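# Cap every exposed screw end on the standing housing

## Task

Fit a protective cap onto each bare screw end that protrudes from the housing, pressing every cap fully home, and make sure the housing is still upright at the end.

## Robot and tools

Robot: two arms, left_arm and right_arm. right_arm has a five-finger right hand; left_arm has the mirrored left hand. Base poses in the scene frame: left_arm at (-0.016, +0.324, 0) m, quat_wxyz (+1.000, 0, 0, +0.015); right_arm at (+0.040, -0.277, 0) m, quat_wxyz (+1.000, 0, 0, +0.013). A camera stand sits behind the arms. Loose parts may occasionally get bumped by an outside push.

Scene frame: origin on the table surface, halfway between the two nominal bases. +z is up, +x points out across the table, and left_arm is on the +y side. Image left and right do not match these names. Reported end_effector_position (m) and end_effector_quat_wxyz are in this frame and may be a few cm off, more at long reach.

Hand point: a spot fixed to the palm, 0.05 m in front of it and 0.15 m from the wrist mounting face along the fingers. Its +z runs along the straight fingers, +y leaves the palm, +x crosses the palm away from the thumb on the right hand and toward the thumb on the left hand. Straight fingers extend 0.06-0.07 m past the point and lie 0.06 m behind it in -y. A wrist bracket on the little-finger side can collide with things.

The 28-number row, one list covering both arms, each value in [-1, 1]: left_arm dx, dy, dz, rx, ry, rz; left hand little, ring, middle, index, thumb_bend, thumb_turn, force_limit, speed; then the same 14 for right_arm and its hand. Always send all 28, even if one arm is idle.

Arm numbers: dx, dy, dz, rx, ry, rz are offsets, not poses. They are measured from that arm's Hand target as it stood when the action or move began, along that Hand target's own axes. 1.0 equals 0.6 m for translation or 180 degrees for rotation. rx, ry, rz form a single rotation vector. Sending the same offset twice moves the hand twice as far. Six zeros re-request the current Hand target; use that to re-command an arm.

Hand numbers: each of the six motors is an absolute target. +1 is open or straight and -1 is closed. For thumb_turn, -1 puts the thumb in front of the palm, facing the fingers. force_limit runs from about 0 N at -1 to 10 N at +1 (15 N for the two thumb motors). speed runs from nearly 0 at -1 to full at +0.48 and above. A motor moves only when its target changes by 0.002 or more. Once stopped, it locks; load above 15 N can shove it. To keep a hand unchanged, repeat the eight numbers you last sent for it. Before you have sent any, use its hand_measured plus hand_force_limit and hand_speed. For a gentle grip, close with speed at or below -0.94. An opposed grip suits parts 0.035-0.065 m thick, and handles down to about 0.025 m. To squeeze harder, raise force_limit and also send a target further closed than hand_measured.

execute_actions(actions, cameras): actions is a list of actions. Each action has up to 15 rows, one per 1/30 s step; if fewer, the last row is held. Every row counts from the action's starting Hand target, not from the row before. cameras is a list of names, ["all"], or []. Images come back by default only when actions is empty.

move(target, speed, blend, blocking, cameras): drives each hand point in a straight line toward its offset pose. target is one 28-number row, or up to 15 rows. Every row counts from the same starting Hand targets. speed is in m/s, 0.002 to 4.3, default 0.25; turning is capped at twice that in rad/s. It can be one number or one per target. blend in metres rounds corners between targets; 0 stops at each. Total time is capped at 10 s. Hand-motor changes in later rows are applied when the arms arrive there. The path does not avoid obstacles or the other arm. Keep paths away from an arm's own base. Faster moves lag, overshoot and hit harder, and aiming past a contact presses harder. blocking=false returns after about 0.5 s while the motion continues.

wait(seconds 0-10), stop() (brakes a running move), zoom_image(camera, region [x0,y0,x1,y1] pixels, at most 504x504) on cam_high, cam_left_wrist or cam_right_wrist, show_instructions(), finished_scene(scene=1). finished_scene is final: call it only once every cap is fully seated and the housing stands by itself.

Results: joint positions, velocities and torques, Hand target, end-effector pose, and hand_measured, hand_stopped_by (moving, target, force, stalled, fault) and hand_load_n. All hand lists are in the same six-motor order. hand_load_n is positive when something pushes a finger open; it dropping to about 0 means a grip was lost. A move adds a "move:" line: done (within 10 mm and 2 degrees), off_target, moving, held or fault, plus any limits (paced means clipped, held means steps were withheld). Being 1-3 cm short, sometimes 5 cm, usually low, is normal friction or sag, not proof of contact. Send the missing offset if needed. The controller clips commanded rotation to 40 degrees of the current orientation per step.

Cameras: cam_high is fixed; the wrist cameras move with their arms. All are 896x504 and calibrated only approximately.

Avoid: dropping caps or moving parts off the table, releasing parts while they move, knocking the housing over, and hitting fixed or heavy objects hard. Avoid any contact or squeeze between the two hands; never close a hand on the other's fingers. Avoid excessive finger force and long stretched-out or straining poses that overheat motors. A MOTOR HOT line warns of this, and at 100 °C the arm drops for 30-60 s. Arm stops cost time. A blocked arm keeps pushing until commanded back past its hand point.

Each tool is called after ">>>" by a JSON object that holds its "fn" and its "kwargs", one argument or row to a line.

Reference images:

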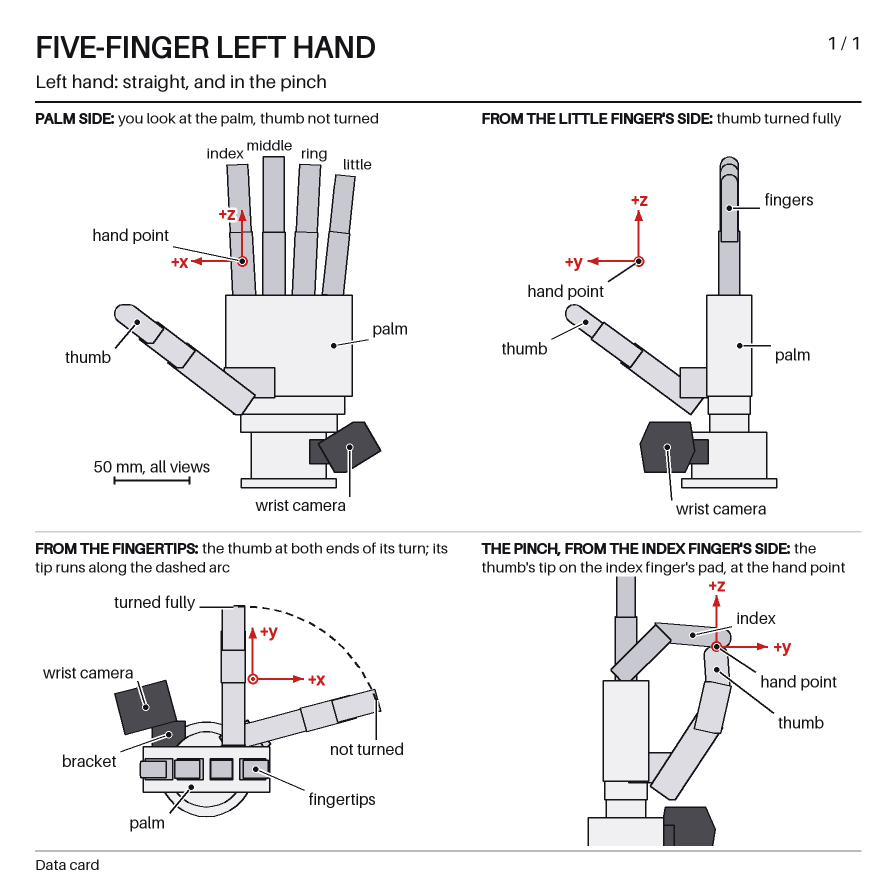

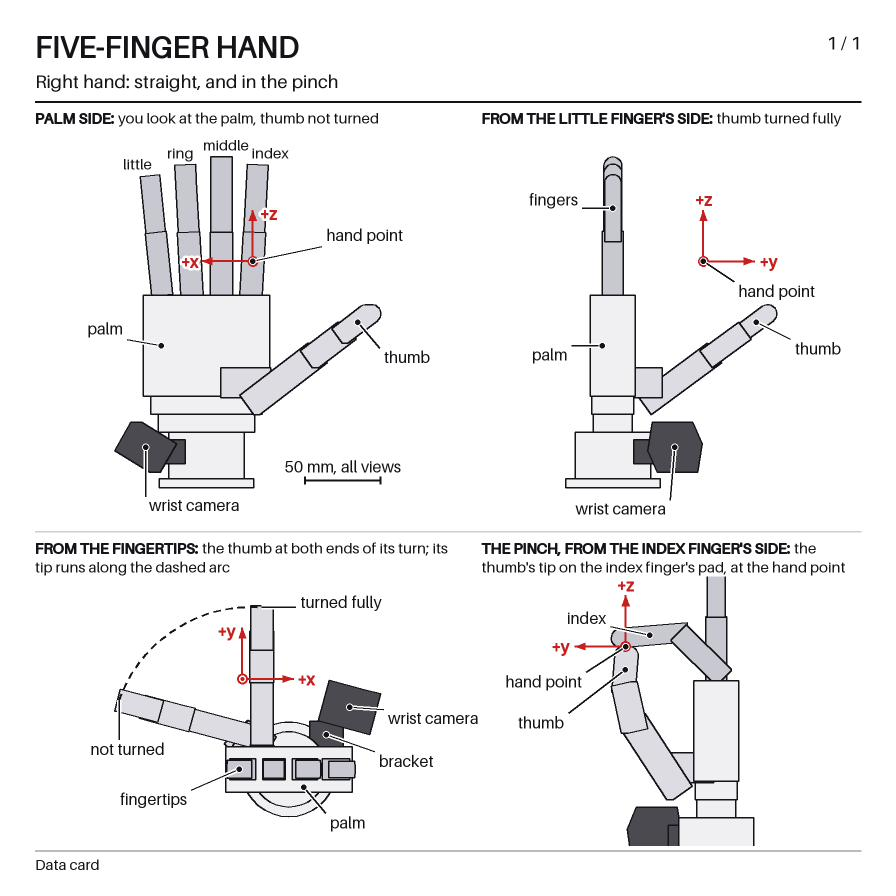

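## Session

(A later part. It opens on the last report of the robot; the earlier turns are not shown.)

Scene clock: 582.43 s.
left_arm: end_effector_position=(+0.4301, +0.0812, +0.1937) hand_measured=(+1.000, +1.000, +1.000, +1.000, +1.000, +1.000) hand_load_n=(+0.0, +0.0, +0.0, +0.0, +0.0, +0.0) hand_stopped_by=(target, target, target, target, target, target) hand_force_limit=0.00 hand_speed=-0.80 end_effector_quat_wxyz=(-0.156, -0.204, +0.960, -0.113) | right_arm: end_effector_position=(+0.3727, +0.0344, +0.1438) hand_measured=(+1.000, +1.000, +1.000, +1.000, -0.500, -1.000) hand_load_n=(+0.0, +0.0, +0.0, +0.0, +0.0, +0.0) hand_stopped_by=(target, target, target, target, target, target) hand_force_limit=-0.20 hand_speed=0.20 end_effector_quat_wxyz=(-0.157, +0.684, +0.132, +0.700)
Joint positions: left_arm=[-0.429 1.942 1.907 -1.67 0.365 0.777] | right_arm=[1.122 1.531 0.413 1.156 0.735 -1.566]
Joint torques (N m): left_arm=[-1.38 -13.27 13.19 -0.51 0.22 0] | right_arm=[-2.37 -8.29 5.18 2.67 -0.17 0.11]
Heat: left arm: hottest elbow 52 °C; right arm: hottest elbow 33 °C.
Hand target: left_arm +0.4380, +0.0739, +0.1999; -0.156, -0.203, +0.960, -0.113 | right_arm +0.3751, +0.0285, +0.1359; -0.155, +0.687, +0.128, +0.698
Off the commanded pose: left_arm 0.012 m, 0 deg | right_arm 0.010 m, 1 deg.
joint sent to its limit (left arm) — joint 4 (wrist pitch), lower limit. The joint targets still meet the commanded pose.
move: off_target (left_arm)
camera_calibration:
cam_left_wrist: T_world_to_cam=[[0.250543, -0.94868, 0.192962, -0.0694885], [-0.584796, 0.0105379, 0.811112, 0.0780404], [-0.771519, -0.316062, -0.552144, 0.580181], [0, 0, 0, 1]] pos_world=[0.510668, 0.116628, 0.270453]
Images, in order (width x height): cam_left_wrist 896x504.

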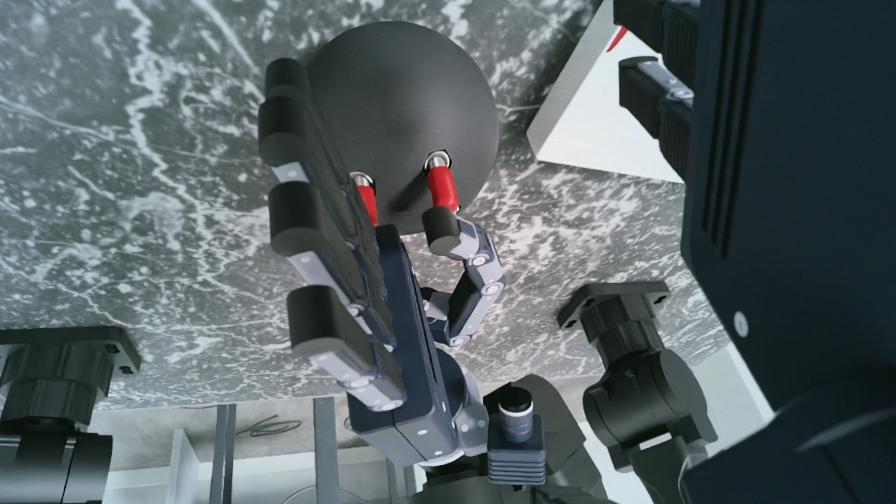

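>>> {"fn": "move", "kwargs": {
  "target": [0,0,0,0,0,0,1,1,1,1,1,1,0,-0.8,-0.0083,0,0,0,0,0,1,1,1,1,-0.5,-1,-0.2,0.2],
  "speed": 0.03,
  "cameras": []
}}

>>> {"fn": "move", "kwargs": {
  "target": [0,0,0,0,0,0,1,1,1,1,1,1,0,-0.8,-0.0083,0,0,0,0,0,1,1,1,1,-0.5,-1,-0.2,0.2],
  "speed": 0.03,
  "cameras": ["cam_left_wrist"]
}}

>>> {"fn": "zoom_image", "kwargs": {
  "camera": "cam_left_wrist",
  "region": [320, 150, 480, 310]
}}

Scene clock: 584.33 s.
left_arm: end_effector_position=(+0.4301, +0.0812, +0.1937) hand_measured=(+1.000, +1.000, +1.000, +1.000, +1.000, +1.000) hand_load_n=(+0.0, +0.0, +0.0, +0.0, +0.0, +0.0) hand_stopped_by=(target, target, target, target, target, target) hand_force_limit=0.00 hand_speed=-0.80 end_effector_quat_wxyz=(-0.156, -0.204, +0.960, -0.113) | right_arm: end_effector_position=(+0.3730, +0.0351, +0.1392) hand_measured=(+1.000, +1.000, +1.000, +1.000, -0.500, -1.000) hand_load_n=(+0.0, +0.0, +0.0, +0.0, +0.0, +0.0) hand_stopped_by=(target, target, target, target, target, target) hand_force_limit=-0.20 hand_speed=0.20 end_effector_quat_wxyz=(-0.157, +0.684, +0.131, +0.700)
Joint positions: left_arm=[-0.429 1.942 1.907 -1.67 0.365 0.777] | right_arm=[1.122 1.553 0.413 1.179 0.735 -1.566]
Joint torques (N m): left_arm=[-1.44 -13.16 13.41 -0.49 0.2 0.01] | right_arm=[-2.26 -8.7 4.89 2.65 -0.17 0.12]
Heat: left arm: hottest elbow 52 °C; right arm: hottest elbow 33 °C.
Hand target: left_arm +0.4380, +0.0739, +0.1999; -0.156, -0.203, +0.960, -0.113 | right_arm +0.3752, +0.0287, +0.1309; -0.155, +0.687, +0.128, +0.698
Off the commanded pose: left_arm 0.012 m, 0 deg | right_arm 0.011 m, 1 deg.
joint sent to its limit (left arm) — joint 4 (wrist pitch), lower limit. The joint targets still meet the commanded pose.
move: off_target (left_arm, right_arm)
No camera images: "cameras" was empty.

Scene clock: 585.23 s.
left_arm: end_effector_position=(+0.4301, +0.0812, +0.1937) hand_measured=(+1.000, +1.000, +1.000, +1.000, +1.000, +1.000) hand_load_n=(+0.0, +0.0, +0.0, +0.0, +0.0, +0.0) hand_stopped_by=(target, target, target, target, target, target) hand_force_limit=0.00 hand_speed=-0.80 end_effector_quat_wxyz=(-0.156, -0.204, +0.960, -0.113) | right_arm: end_effector_position=(+0.3733, +0.0358, +0.1375) hand_measured=(+1.000, +1.000, +1.000, +1.000, -0.500, -1.000) hand_load_n=(+0.0, +0.0, +0.0, +0.0, +0.0, +0.5) hand_stopped_by=(target, target, target, target, target, target) hand_force_limit=-0.20 hand_speed=0.20 end_effector_quat_wxyz=(-0.160, +0.682, +0.128, +0.702)
Joint positions: left_arm=[-0.429 1.942 1.907 -1.67 0.365 0.777] | right_arm=[1.122 1.569 0.413 1.206 0.735 -1.566]
Joint torques (N m): left_arm=[-1.44 -13.51 13.37 -0.53 0.24 0.02] | right_arm=[-2.49 -8.12 4.62 2.56 -0.16 0.13]
Heat: left arm: hottest elbow 52 °C; right arm: hottest elbow 33 °C.
Hand target: left_arm +0.4380, +0.0739, +0.1999; -0.156, -0.203, +0.960, -0.113 | right_arm +0.3752, +0.0289, +0.1259; -0.155, +0.687, +0.128, +0.698
Off the commanded pose: left_arm 0.012 m, 0 deg | right_arm 0.014 m, 1 deg.
joint sent to its limit (left arm) — joint 4 (wrist pitch), lower limit. The joint targets still meet the commanded pose.
move: off_target (left_arm, right_arm)
camera_calibration:
cam_left_wrist: T_world_to_cam=[[0.250543, -0.94868, 0.192962, -0.0694885], [-0.584796, 0.0105379, 0.811112, 0.0780404], [-0.771519, -0.316062, -0.552144, 0.580181], [0, 0, 0, 1]] pos_world=[0.510668, 0.116628, 0.270453]
Images, in order (width x height): cam_left_wrist 896x504.

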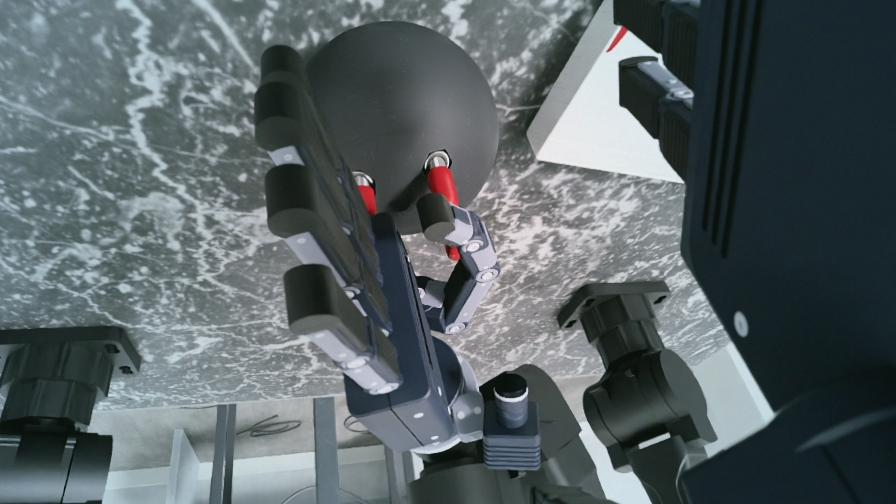

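Scaled by 3.150.

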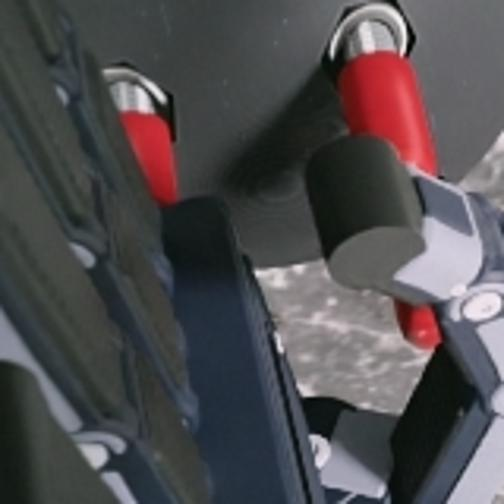

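>>> {"fn": "move", "kwargs": {
  "target": [0,0,0,0,0,0,1,1,1,1,1,1,0,-0.8,-0.0167,0,0,0,0,0,1,1,1,1,-0.5,-1,-0.2,0.2],
  "speed": 0.03,
  "cameras": ["cam_left_wrist"]
}}

>>> {"fn": "zoom_image", "kwargs": {
  "camera": "cam_left_wrist",
  "region": [320, 150, 480, 310]
}}

Scene clock: 586.83 s.
left_arm: end_effector_position=(+0.4301, +0.0812, +0.1937) hand_measured=(+1.000, +1.000, +1.000, +1.000, +1.000, +1.000) hand_load_n=(+0.0, +0.0, +0.0, +0.0, -0.5, +0.0) hand_stopped_by=(target, target, target, target, target, target) hand_force_limit=0.00 hand_speed=-0.80 end_effector_quat_wxyz=(-0.156, -0.204, +0.960, -0.113) | right_arm: end_effector_position=(+0.3737, +0.0366, +0.1345) hand_measured=(+1.000, +1.000, +1.000, +1.000, -0.500, -1.000) hand_load_n=(+0.0, +0.0, +0.0, +0.0, +0.5, +0.0) hand_stopped_by=(target, target, target, target, target, target) hand_force_limit=-0.20 hand_speed=0.20 end_effector_quat_wxyz=(-0.167, +0.677, +0.122, +0.707)
Joint positions: left_arm=[-0.429 1.942 1.907 -1.67 0.365 0.777] | right_arm=[1.122 1.601 0.412 1.263 0.735 -1.566]
Joint torques (N m): left_arm=[-1.2 -12.92 13.46 -0.57 0.21 -0.03] | right_arm=[-2.43 -7.65 4.18 1.92 -0.16 0.12]
Heat: left arm: hottest elbow 52 °C; right arm: hottest elbow 33 °C.
Hand target: left_arm +0.4380, +0.0739, +0.1999; -0.156, -0.203, +0.960, -0.113 | right_arm +0.3752, +0.0293, +0.1159; -0.155, +0.687, +0.128, +0.698
Off the commanded pose: left_arm 0.012 m, 0 deg | right_arm 0.020 m, 2 deg.
joint sent to its limit (left arm) — joint 4 (wrist pitch), lower limit. The joint targets still meet the commanded pose.
move: off_target (left_arm, right_arm)
camera_calibration:
cam_left_wrist: T_world_to_cam=[[0.250543, -0.94868, 0.192962, -0.0694885], [-0.584796, 0.0105379, 0.811112, 0.0780404], [-0.771519, -0.316062, -0.552144, 0.580181], [0, 0, 0, 1]] pos_world=[0.510668, 0.116628, 0.270453]
Images, in order (width x height): cam_left_wrist 896x504.

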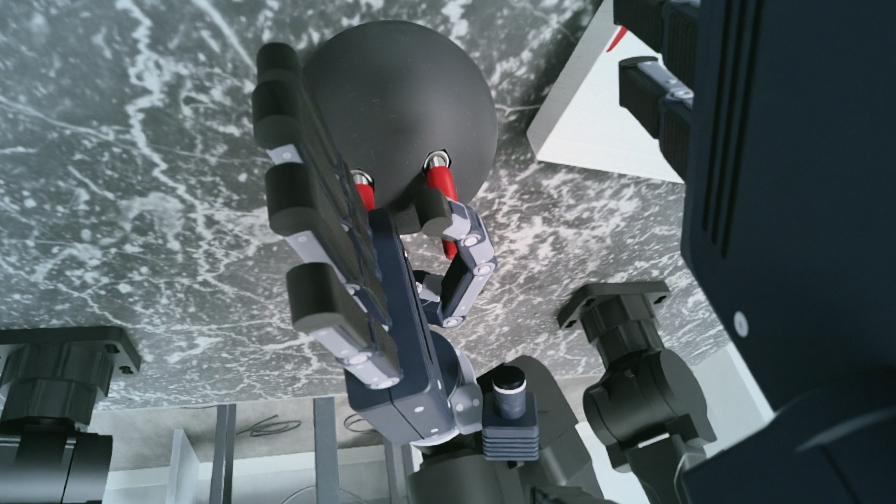

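Scaled by 3.150.

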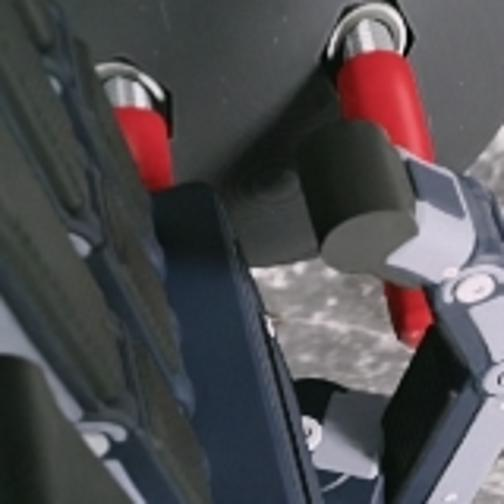

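>>> {"fn": "move", "kwargs": {
  "target": [0,0,0,0,0,0,1,1,1,1,1,1,0,-0.8,-0.0167,0,0,0,0,0,1,1,1,1,-0.5,-1,-0.2,0.2],
  "speed": 0.03,
  "cameras": ["cam_left_wrist"]
}}

>>> {"fn": "zoom_image", "kwargs": {
  "camera": "cam_left_wrist",
  "region": [320, 150, 480, 310]
}}

Scene clock: 588.90 s.
left_arm: end_effector_position=(+0.4301, +0.0812, +0.1937) hand_measured=(+1.000, +1.000, +1.000, +1.000, +1.000, +1.000) hand_load_n=(+0.0, +0.0, +0.0, +0.0, +0.0, +0.0) hand_stopped_by=(target, target, target, target, target, target) hand_force_limit=0.00 hand_speed=-0.80 end_effector_quat_wxyz=(-0.156, -0.204, +0.960, -0.113) | right_arm: end_effector_position=(+0.3741, +0.0375, +0.1343) hand_measured=(+1.000, +1.000, +1.000, +1.000, -0.500, -1.000) hand_load_n=(+0.5, +0.0, +0.0, +0.0, +0.0, +0.0) hand_stopped_by=(target, target, target, target, target, target) hand_force_limit=-0.20 hand_speed=0.20 end_effector_quat_wxyz=(-0.176, +0.669, +0.112, +0.713)
Joint positions: left_arm=[-0.429 1.942 1.907 -1.67 0.365 0.777] | right_arm=[1.122 1.628 0.412 1.322 0.735 -1.566]
Joint torques (N m): left_arm=[-1.14 -13.57 13.19 -0.61 0.23 -0.05] | right_arm=[-2.2 -6.48 3.88 1.35 -0.12 0.12]
Heat: left arm: hottest elbow 52 °C; right arm: hottest elbow 33 °C.
Hand target: left_arm +0.4380, +0.0739, +0.1999; -0.156, -0.203, +0.960, -0.113 | right_arm +0.3753, +0.0297, +0.1058; -0.155, +0.687, +0.128, +0.698
Off the commanded pose: left_arm 0.012 m, 0 deg | right_arm 0.030 m, 4 deg.
joint sent to its limit (left arm) — joint 4 (wrist pitch), lower limit. The joint targets still meet the commanded pose.
move: off_target (left_arm, right_arm)
camera_calibration:
cam_left_wrist: T_world_to_cam=[[0.250543, -0.94868, 0.192962, -0.0694885], [-0.584796, 0.0105379, 0.811112, 0.0780404], [-0.771519, -0.316062, -0.552144, 0.580181], [0, 0, 0, 1]] pos_world=[0.510668, 0.116628, 0.270453]
Images, in order (width x height): cam_left_wrist 896x504.

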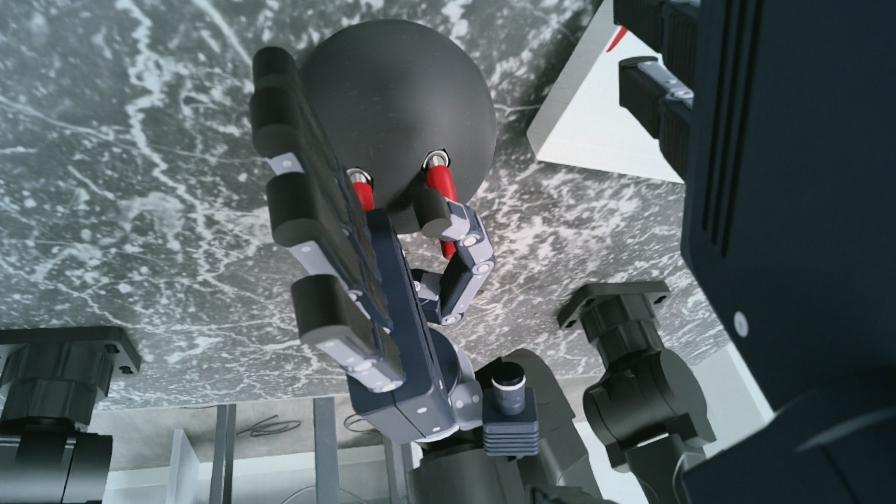

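Scaled by 3.150.

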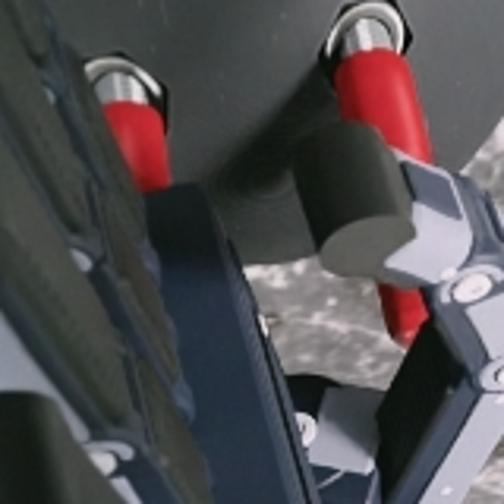

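>>> {"fn": "move", "kwargs": {
  "target": [0,0,0,0,0,0,1,1,1,1,1,1,0,-0.8,-0.0083,0,0,0,-0.028,0,1,1,1,1,-0.5,-1,-0.2,0.2],
  "speed": 0.03,
  "cameras": ["cam_left_wrist","cam_high"]
}}

>>> {"fn": "zoom_image", "kwargs": {
  "camera": "cam_left_wrist",
  "region": [320, 150, 480, 310]
}}

>>> {"fn": "zoom_image", "kwargs": {
  "camera": "cam_high",
  "region": [380, 190, 480, 290]
}}

Scene clock: 592.13 s.
left_arm: end_effector_position=(+0.4301, +0.0812, +0.1937) hand_measured=(+1.000, +1.000, +1.000, +1.000, +1.000, +1.000) hand_load_n=(+0.0, +0.5, +0.0, +0.0, +0.0, +0.0) hand_stopped_by=(target, target, target, target, target, target) hand_force_limit=0.00 hand_speed=-0.80 end_effector_quat_wxyz=(-0.156, -0.204, +0.960, -0.113) | right_arm: end_effector_position=(+0.3738, +0.0380, +0.1279) hand_measured=(+1.000, +1.000, +1.000, +1.000, -0.500, -1.000) hand_load_n=(+0.0, +0.0, +0.0, -0.5, +0.0, +0.0) hand_stopped_by=(target, target, target, target, target, target) hand_force_limit=-0.20 hand_speed=0.20 end_effector_quat_wxyz=(-0.175, +0.697, +0.117, +0.686)
Joint positions: left_arm=[-0.429 1.942 1.907 -1.67 0.365 0.777] | right_arm=[1.115 1.556 0.418 1.14 0.725 -1.488]
Joint torques (N m): left_arm=[-1.14 -13.33 13.37 -0.49 0.21 -0.01] | right_arm=[-2.26 -7.41 4.9 -0.02 -0.11 0.11]
Heat: left arm: hottest elbow 52 °C; right arm: hottest elbow 32 °C.
Hand target: left_arm +0.4380, +0.0739, +0.1999; -0.156, -0.203, +0.960, -0.113 | right_arm +0.3753, +0.0300, +0.1009; -0.149, +0.717, +0.134, +0.667
Off the commanded pose: left_arm 0.012 m, 0 deg | right_arm 0.028 m, 5 deg.
joint sent to its limit (left arm) — joint 4 (wrist pitch), lower limit. The joint targets still meet the commanded pose.
move: off_target (left_arm, right_arm)
camera_calibration:
cam_left_wrist: T_world_to_cam=[[0.250543, -0.94868, 0.192962, -0.0694885], [-0.584796, 0.0105379, 0.811112, 0.0780404], [-0.771519, -0.316062, -0.552144, 0.580181], [0, 0, 0, 1]] pos_world=[0.510668, 0.116628, 0.270453]
Images, in order (width x height): cam_high 896x504, cam_left_wrist 896x504.

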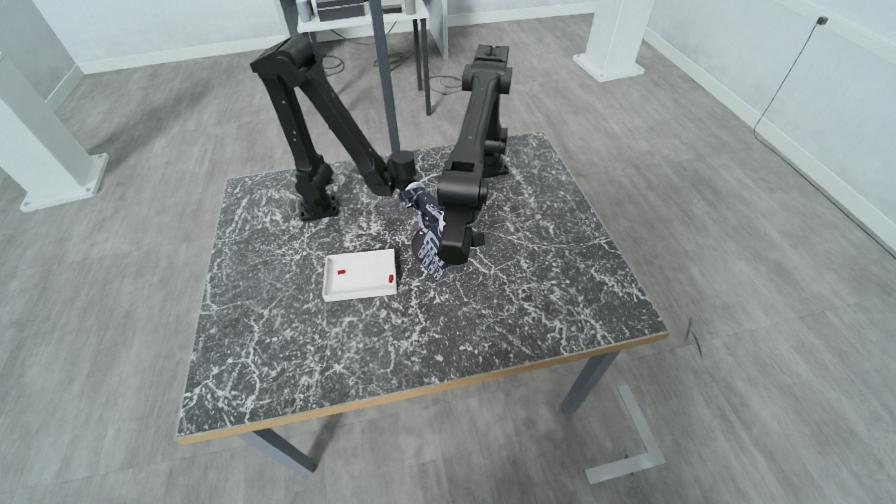

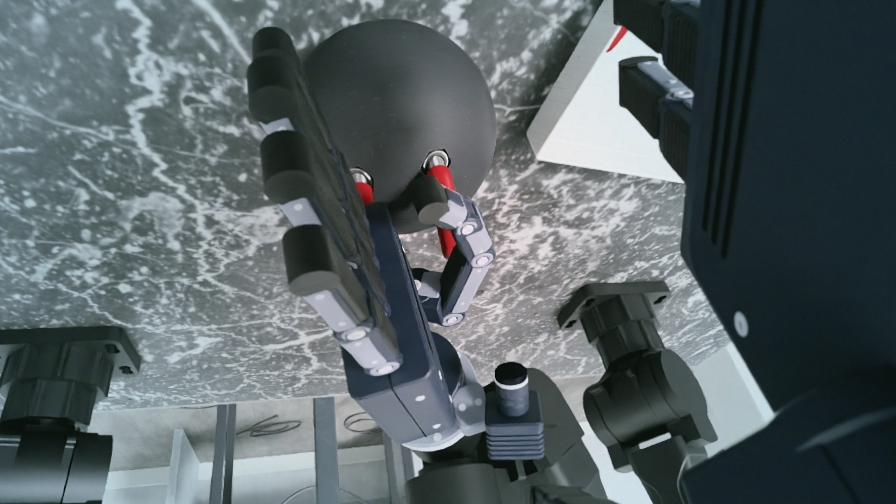

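Scaled by 3.150.

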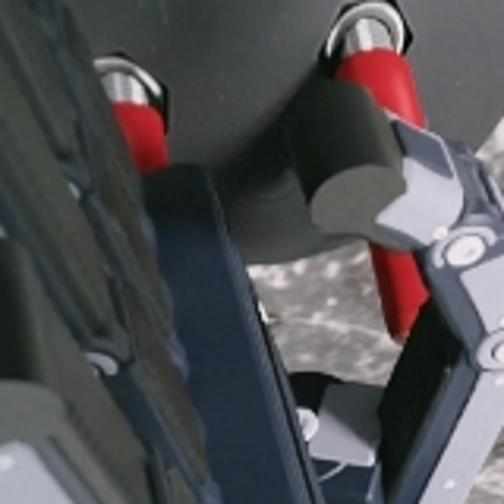

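Scaled by 5.040.

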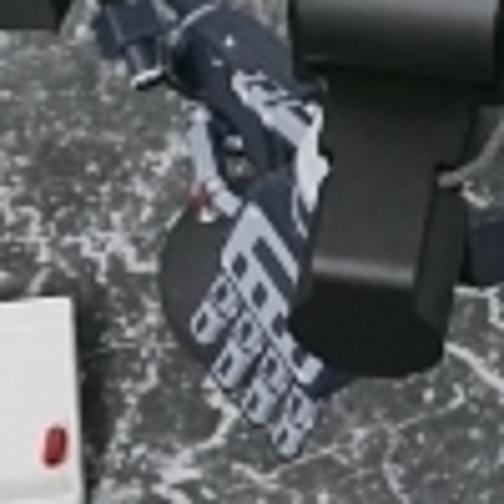

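>>> {"fn": "move", "kwargs": {
  "target": [0,0,0,0,0,0,1,1,1,1,1,1,0,-0.8,-0.0249,0.0009,0.0016,0,0,-0.02,1,1,1,1,-0.5,-1,-0.2,0.2],
  "speed": 0.03,
  "cameras": ["cam_left_wrist"]
}}

>>> {"fn": "zoom_image", "kwargs": {
  "camera": "cam_left_wrist",
  "region": [320, 150, 480, 310]
}}

Scene clock: 598.60 s.
left_arm: end_effector_position=(+0.4301, +0.0812, +0.1937) hand_measured=(+1.000, +1.000, +1.000, +1.000, +1.000, +1.000) hand_load_n=(+0.0, +0.0, +0.0, +0.0, +0.0, -0.5) hand_stopped_by=(target, target, target, target, target, target) hand_force_limit=0.00 hand_speed=-0.80 end_effector_quat_wxyz=(-0.156, -0.204, +0.960, -0.113) | right_arm: end_effector_position=(+0.3753, +0.0381, +0.1296) hand_measured=(+1.000, +1.000, +1.000, +1.000, -0.500, -1.000) hand_load_n=(+0.0, +0.0, +0.0, +0.0, +0.0, +0.0) hand_stopped_by=(target, target, target, target, target, target) hand_force_limit=-0.20 hand_speed=0.20 end_effector_quat_wxyz=(-0.171, +0.687, +0.119, +0.696)
Joint positions: left_arm=[-0.429 1.942 1.907 -1.67 0.365 0.777] | right_arm=[1.115 1.587 0.418 1.207 0.728 -1.526]
Joint torques (N m): left_arm=[-1.55 -12.81 13.29 -0.53 0.24 -0.04] | right_arm=[-1.55 -4.48 4.16 0.25 -0.13 -0.1]
Heat: left arm: hottest elbow 52 °C; right arm: hottest elbow 32 °C.
Hand target: left_arm +0.4380, +0.0739, +0.1999; -0.156, -0.203, +0.960, -0.113 | right_arm +0.3753, +0.0299, +0.0860; -0.128, +0.713, +0.157, +0.671
Off the commanded pose: left_arm 0.012 m, 0 deg | right_arm 0.045 m, 8 deg.
joint sent to its limit (left arm) — joint 4 (wrist pitch), lower limit. The joint targets still meet the commanded pose.
move: off_target (left_arm, right_arm)
camera_calibration:
cam_left_wrist: T_world_to_cam=[[0.250543, -0.94868, 0.192962, -0.0694885], [-0.584796, 0.0105379, 0.811112, 0.0780404], [-0.771519, -0.316062, -0.552144, 0.580181], [0, 0, 0, 1]] pos_world=[0.510668, 0.116628, 0.270453]
Images, in order (width x height): cam_left_wrist 896x504.

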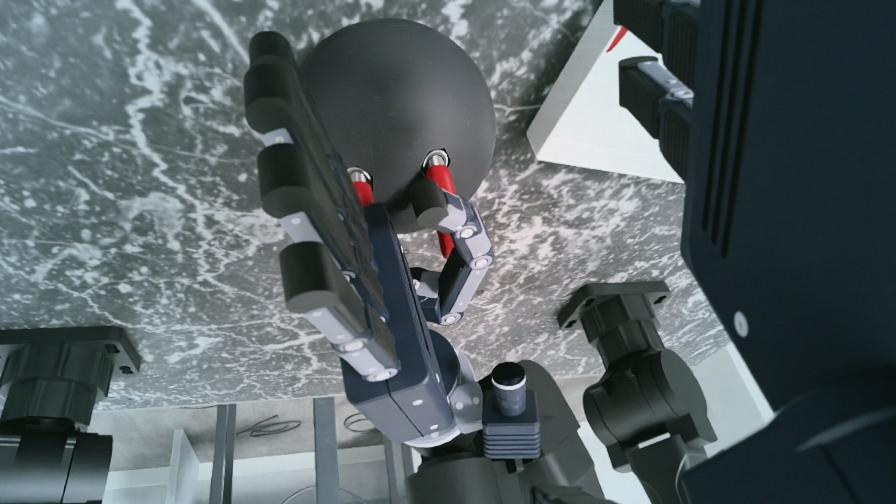

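Scaled by 3.150.

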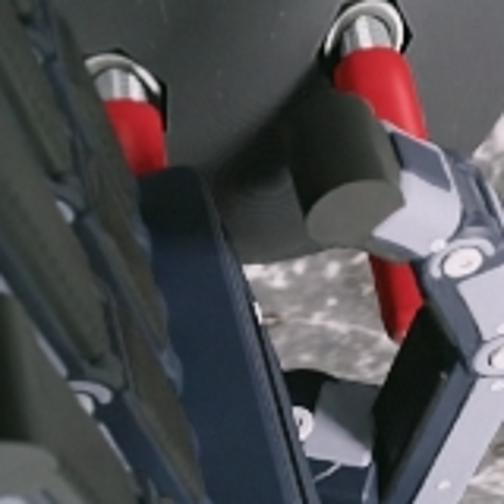

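>>> {"fn": "move", "kwargs": {
  "target": [0,0,0,0,0,0,1,1,1,1,1,1,0,-0.8,-0.0333,0.0012,0.0021,0,-0.01,-0.01,1,1,1,1,-0.5,-1,-0.2,0.2],
  "speed": 0.03,
  "cameras": ["cam_left_wrist"]
}}

>>> {"fn": "zoom_image", "kwargs": {
  "camera": "cam_left_wrist",
  "region": [320, 150, 480, 310]
}}

Scene clock: 600.47 s.
left_arm: end_effector_position=(+0.4301, +0.0812, +0.1937) hand_measured=(+1.000, +1.000, +1.000, +1.000, +1.000, +1.000) hand_load_n=(+0.0, +0.0, +0.0, +0.0, +0.0, +0.0) hand_stopped_by=(target, target, target, target, target, target) hand_force_limit=0.00 hand_speed=-0.80 end_effector_quat_wxyz=(-0.156, -0.204, +0.960, -0.113) | right_arm: end_effector_position=(+0.3758, +0.0388, +0.1285) hand_measured=(+1.000, +1.000, +1.000, +1.000, -0.500, -1.000) hand_load_n=(+0.0, +0.0, +0.0, +0.0, -0.5, +0.0) hand_stopped_by=(target, target, target, target, target, target) hand_force_limit=-0.20 hand_speed=0.20 end_effector_quat_wxyz=(-0.172, +0.684, +0.119, +0.699)
Joint positions: left_arm=[-0.429 1.942 1.907 -1.67 0.365 0.777] | right_arm=[1.115 1.604 0.419 1.233 0.727 -1.534]
Joint torques (N m): left_arm=[-1.03 -13.8 13.23 -0.44 0.24 -0.03] | right_arm=[-2.2 -3.14 3.37 -0.53 -0.19 -0.06]
Heat: left arm: hottest elbow 52 °C; right arm: hottest elbow 32 °C.
Hand target: left_arm +0.4380, +0.0739, +0.1999; -0.156, -0.203, +0.960, -0.113 | right_arm +0.3758, +0.0288, +0.0660; -0.115, +0.721, +0.170, +0.662
Off the commanded pose: left_arm 0.012 m, 0 deg | right_arm 0.063 m, 11 deg.
joint sent to its limit (left arm) — joint 4 (wrist pitch), lower limit. The joint targets still meet the commanded pose.
move: off_target (left_arm, right_arm)
camera_calibration:
cam_left_wrist: T_world_to_cam=[[0.250543, -0.94868, 0.192962, -0.0694885], [-0.584796, 0.0105379, 0.811112, 0.0780404], [-0.771519, -0.316062, -0.552144, 0.580181], [0, 0, 0, 1]] pos_world=[0.510668, 0.116628, 0.270453]
Images, in order (width x height): cam_left_wrist 896x504.

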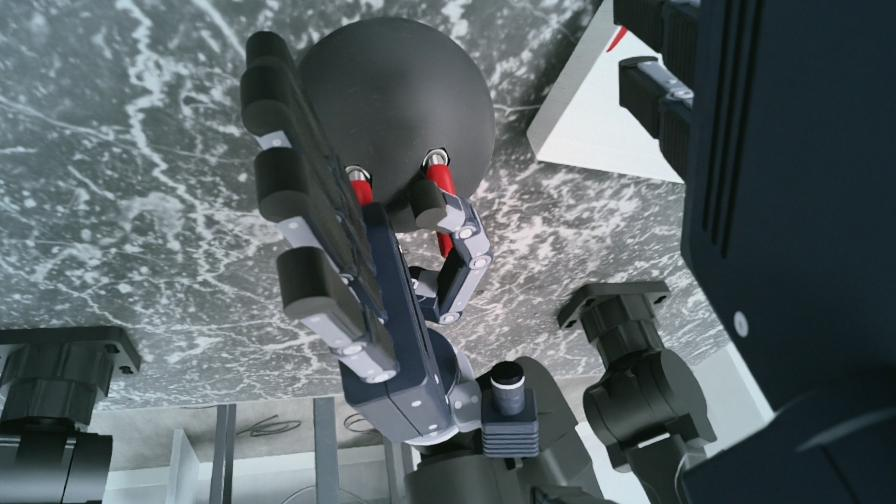

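Scaled by 3.150.

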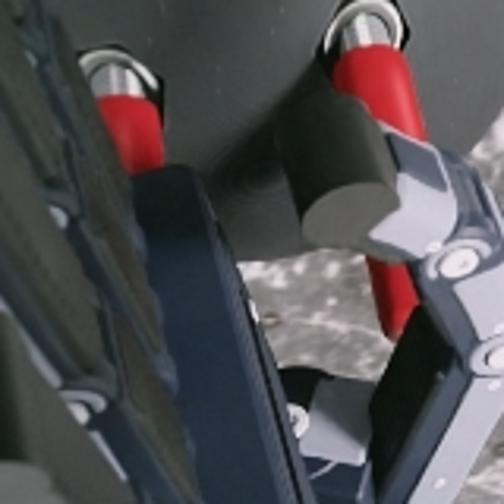

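>>> {"fn": "zoom_image", "kwargs": {
  "camera": "cam_left_wrist",
  "region": [340, 140, 480, 280]
}}

Scaled by 3.600.

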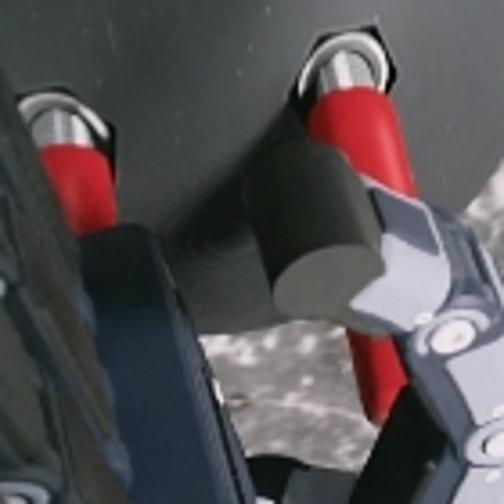

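>>> {"fn": "move", "kwargs": {
  "target": [
    [0,0,0,0,0,0,1,1,1,1,1,1,0,-0.8,0.0828,0.0049,-0.0081,0,0.016,0.01,1,1,1,1,-0.5,-1,-0.2,0.2],
    [0,0,0,0,0,0,1,1,1,1,1,1,0,-0.8,0.166,0.0099,-0.0162,0,0.032,0.019,1,1,1,1,-0.5,-1,-0.2,0.2]
  ],
  "speed": 0.06,
  "cameras": ["cam_left_wrist"]
}}

>>> {"fn": "zoom_image", "kwargs": {
  "camera": "cam_left_wrist",
  "region": [330, 130, 490, 290]
}}

Scene clock: 607.47 s.
left_arm: end_effector_position=(+0.4301, +0.0812, +0.1937) hand_measured=(+1.000, +1.000, +1.000, +1.000, +1.000, +1.000) hand_load_n=(+0.0, +0.0, +0.0, +0.0, +0.0, +0.0) hand_stopped_by=(target, target, target, target, target, target) hand_force_limit=0.00 hand_speed=-0.80 end_effector_quat_wxyz=(-0.156, -0.204, +0.960, -0.113) | right_arm: end_effector_position=(+0.3726, +0.0311, +0.1636) hand_measured=(+1.000, +1.000, +1.000, +1.000, -0.500, -1.000) hand_load_n=(+0.0, +0.0, +0.0, +0.0, +0.0, +0.0) hand_stopped_by=(target, target, target, target, target, target) hand_force_limit=-0.20 hand_speed=0.20 end_effector_quat_wxyz=(-0.151, +0.691, +0.141, +0.693)
Joint positions: left_arm=[-0.429 1.942 1.907 -1.67 0.365 0.777] | right_arm=[1.115 1.42 0.421 1.007 0.724 -1.563]
Joint torques (N m): left_arm=[-1.44 -13.86 13.15 -0.51 0.27 -0.02] | right_arm=[-2.32 -9.88 7.39 1.26 0.01 -0.12]
Heat: left arm: hottest elbow 53 °C; right arm: hottest elbow 31 °C.
Hand target: left_arm +0.4380, +0.0739, +0.1999; -0.156, -0.203, +0.960, -0.113 | right_arm +0.3757, +0.0287, +0.1661; -0.143, +0.691, +0.142, +0.694
Off the commanded pose: left_arm 0.012 m, 0 deg | right_arm 0.005 m, 1 deg.
joint sent to its limit (left arm) — joint 4 (wrist pitch), lower limit. The joint targets still meet the commanded pose.
move: off_target (left_arm)
camera_calibration:
cam_left_wrist: T_world_to_cam=[[0.250543, -0.94868, 0.192962, -0.0694885], [-0.584796, 0.0105379, 0.811112, 0.0780404], [-0.771519, -0.316062, -0.552144, 0.580181], [0, 0, 0, 1]] pos_world=[0.510668, 0.116628, 0.270453]
Images, in order (width x height): cam_left_wrist 896x504.

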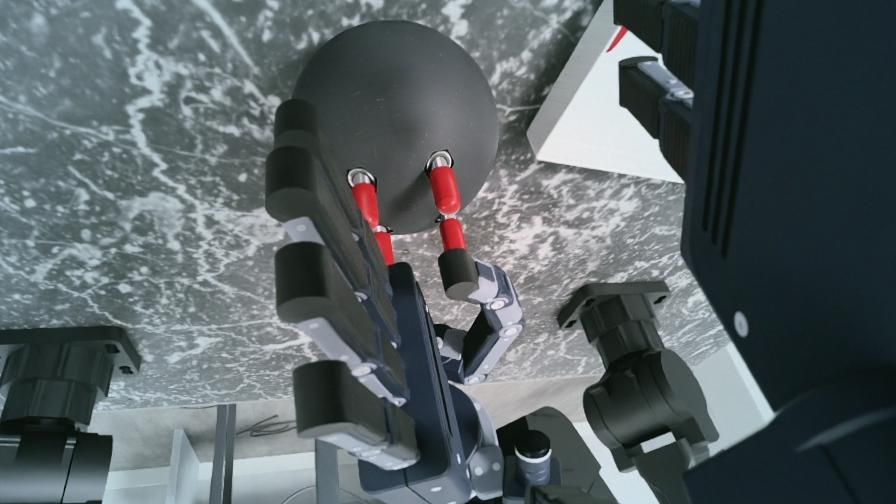

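Scaled by 3.150.

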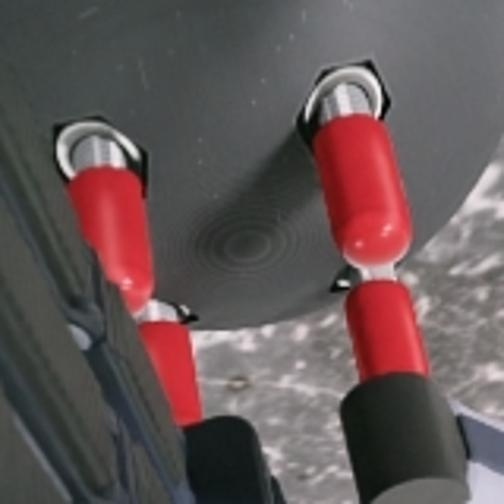

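>>> {"fn": "zoom_image", "kwargs": {
  "camera": "cam_left_wrist",
  "region": [335, 160, 405, 230]
}}

>>> {"fn": "zoom_image", "kwargs": {
  "camera": "cam_left_wrist",
  "region": [415, 140, 485, 210]
}}

Scaled by 7.200.

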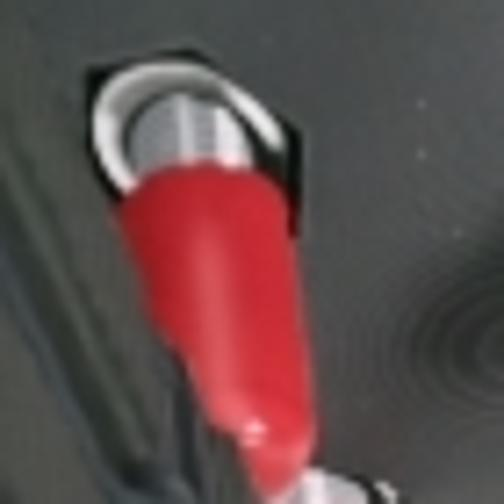

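Scaled by 7.200.

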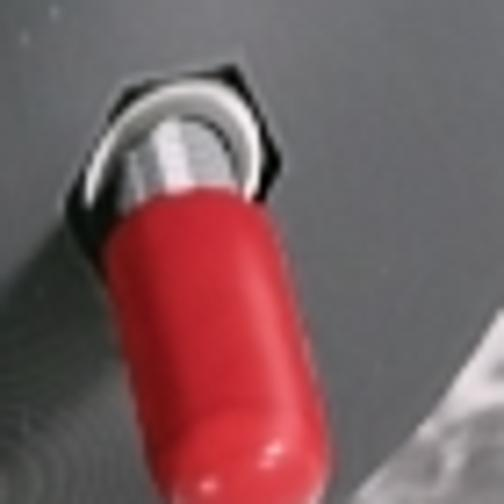

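>>> {"fn": "move", "kwargs": {
  "target": [0,0,0,0,0,0,1,1,1,1,1,1,0,-0.8,0.05,0.13,-0.13,0,0,0,1,1,1,1,-0.5,-1,-0.2,0.2],
  "speed": 0.15,
  "cameras": ["cam_left_wrist","cam_right_wrist"]
}}

>>> {"fn": "zoom_image", "kwargs": {
  "camera": "cam_left_wrist",
  "region": [330, 130, 490, 290]
}}

>>> {"fn": "zoom_image", "kwargs": {
  "camera": "cam_left_wrist",
  "region": [350, 210, 420, 280]
}}

>>> {"fn": "zoom_image", "kwargs": {
  "camera": "cam_left_wrist",
  "region": [420, 190, 490, 260]
}}

Scene clock: 611.37 s.
left_arm: end_effector_position=(+0.4177, +0.0545, +0.2012) hand_measured=(+1.000, +1.000, +1.000, +1.000, +1.000, +1.000) hand_load_n=(+0.0, +0.0, +0.0, +0.0, +0.0, +1.0) hand_stopped_by=(target, target, target, target, target, target) hand_force_limit=0.00 hand_speed=-0.80 end_effector_quat_wxyz=(-0.167, -0.228, +0.952, -0.116) | right_arm: end_effector_position=(+0.3305, -0.0518, +0.1975) hand_measured=(+1.000, +1.000, +1.000, +1.000, -0.500, -1.000) hand_load_n=(+1.0, +0.0, +0.0, +0.0, +0.0, +0.0) hand_stopped_by=(target, target, target, target, target, target) hand_force_limit=-0.20 hand_speed=0.20 end_effector_quat_wxyz=(-0.158, +0.686, +0.172, +0.689)
Joint positions: left_arm=[-0.467 1.942 1.919 -1.672 0.391 0.689] | right_arm=[1.107 0.911 0.218 0.693 0.66 -1.591]
Joint torques (N m): left_arm=[1.2 -13.68 12.04 -0.43 -0.75 0.95] | right_arm=[-3.9 -5.42 7.49 1.8 1.28 0.19]
Heat: left arm: hottest elbow 52 °C; right arm: hottest elbow 32 °C.
Hand target: left_arm +0.4378, +0.0738, +0.1999; -0.156, -0.203, +0.960, -0.113 | right_arm +0.3348, -0.0738, +0.1960; -0.143, +0.691, +0.142, +0.694
Off the commanded pose: left_arm 0.028 m, 3 deg | right_arm 0.023 m, 4 deg.
joint sent to its limit (left arm) — joint 4 (wrist pitch), lower limit. The joint targets still meet the commanded pose.
move: off_target (left_arm, right_arm)
camera_calibration:
cam_left_wrist: T_world_to_cam=[[0.298925, -0.935143, 0.190134, -0.113564], [-0.563299, -0.0120859, 0.826165, 0.0542397], [-0.770284, -0.354064, -0.530378, 0.563603], [0, 0, 0, 1]] pos_world=[0.498634, 0.0940087, 0.275704]
cam_right_wrist: T_world_to_cam=[[0.428711, -0.848603, 0.309966, -0.247286], [-0.411122, -0.488761, -0.769475, 0.249468], [0.804478, 0.202449, -0.558417, -0.0294496], [0, 0, 0, 1]] pos_world=[0.232268, -0.0819555, 0.252165]
Images, in order (width x height): cam_left_wrist 896x504, cam_right_wrist 896x504.

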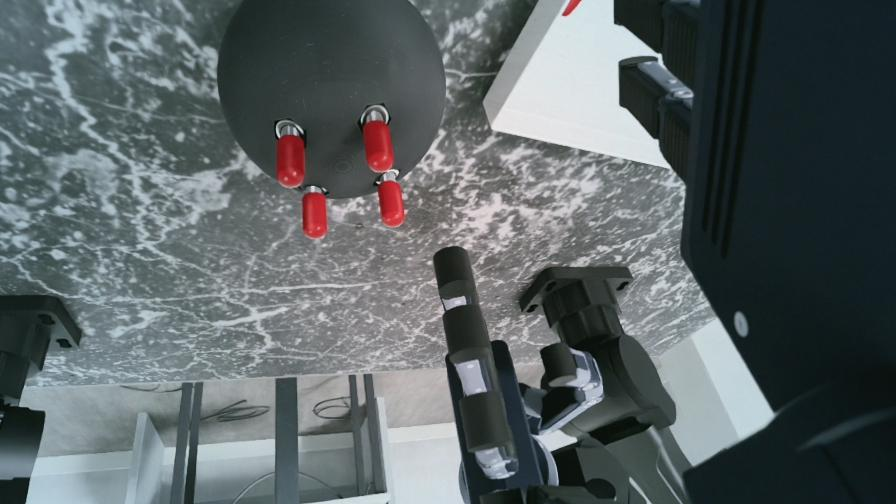

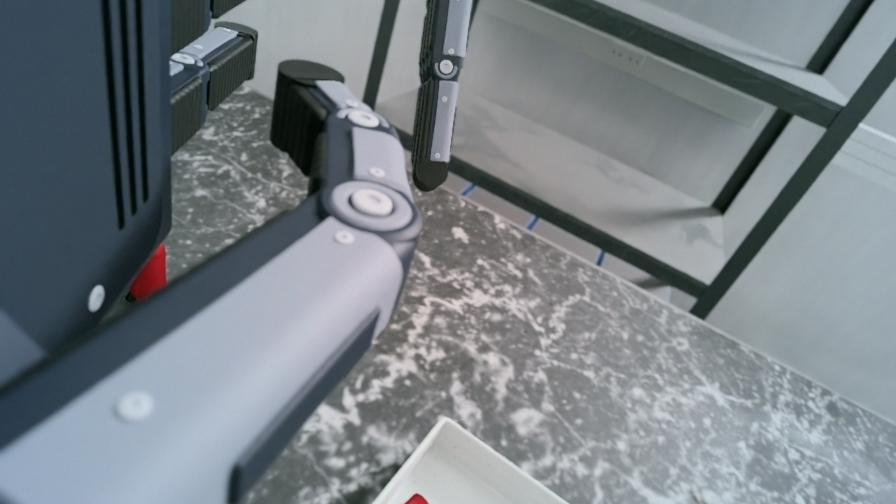

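Scaled by 3.150.

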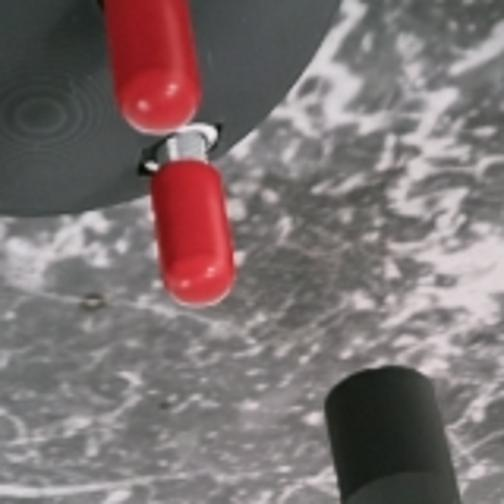

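Scaled by 7.200.

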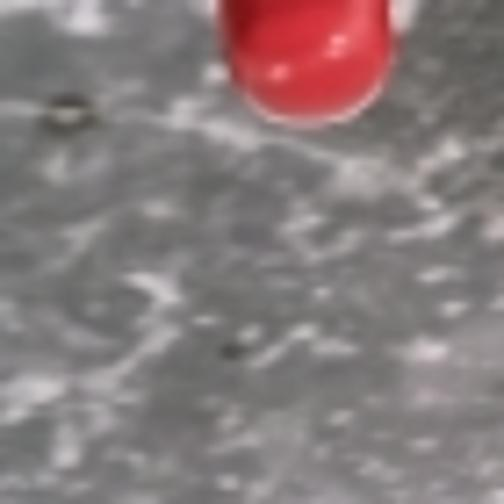

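Scaled by 7.200.

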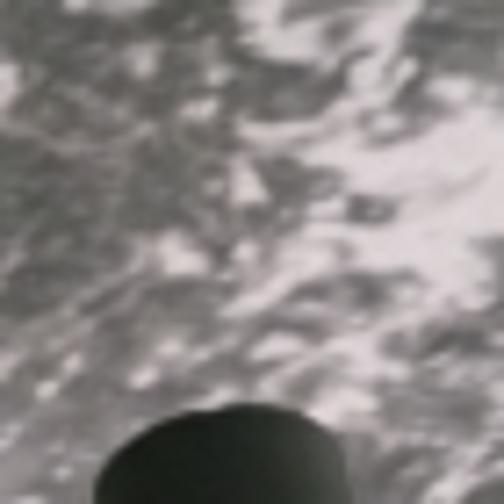

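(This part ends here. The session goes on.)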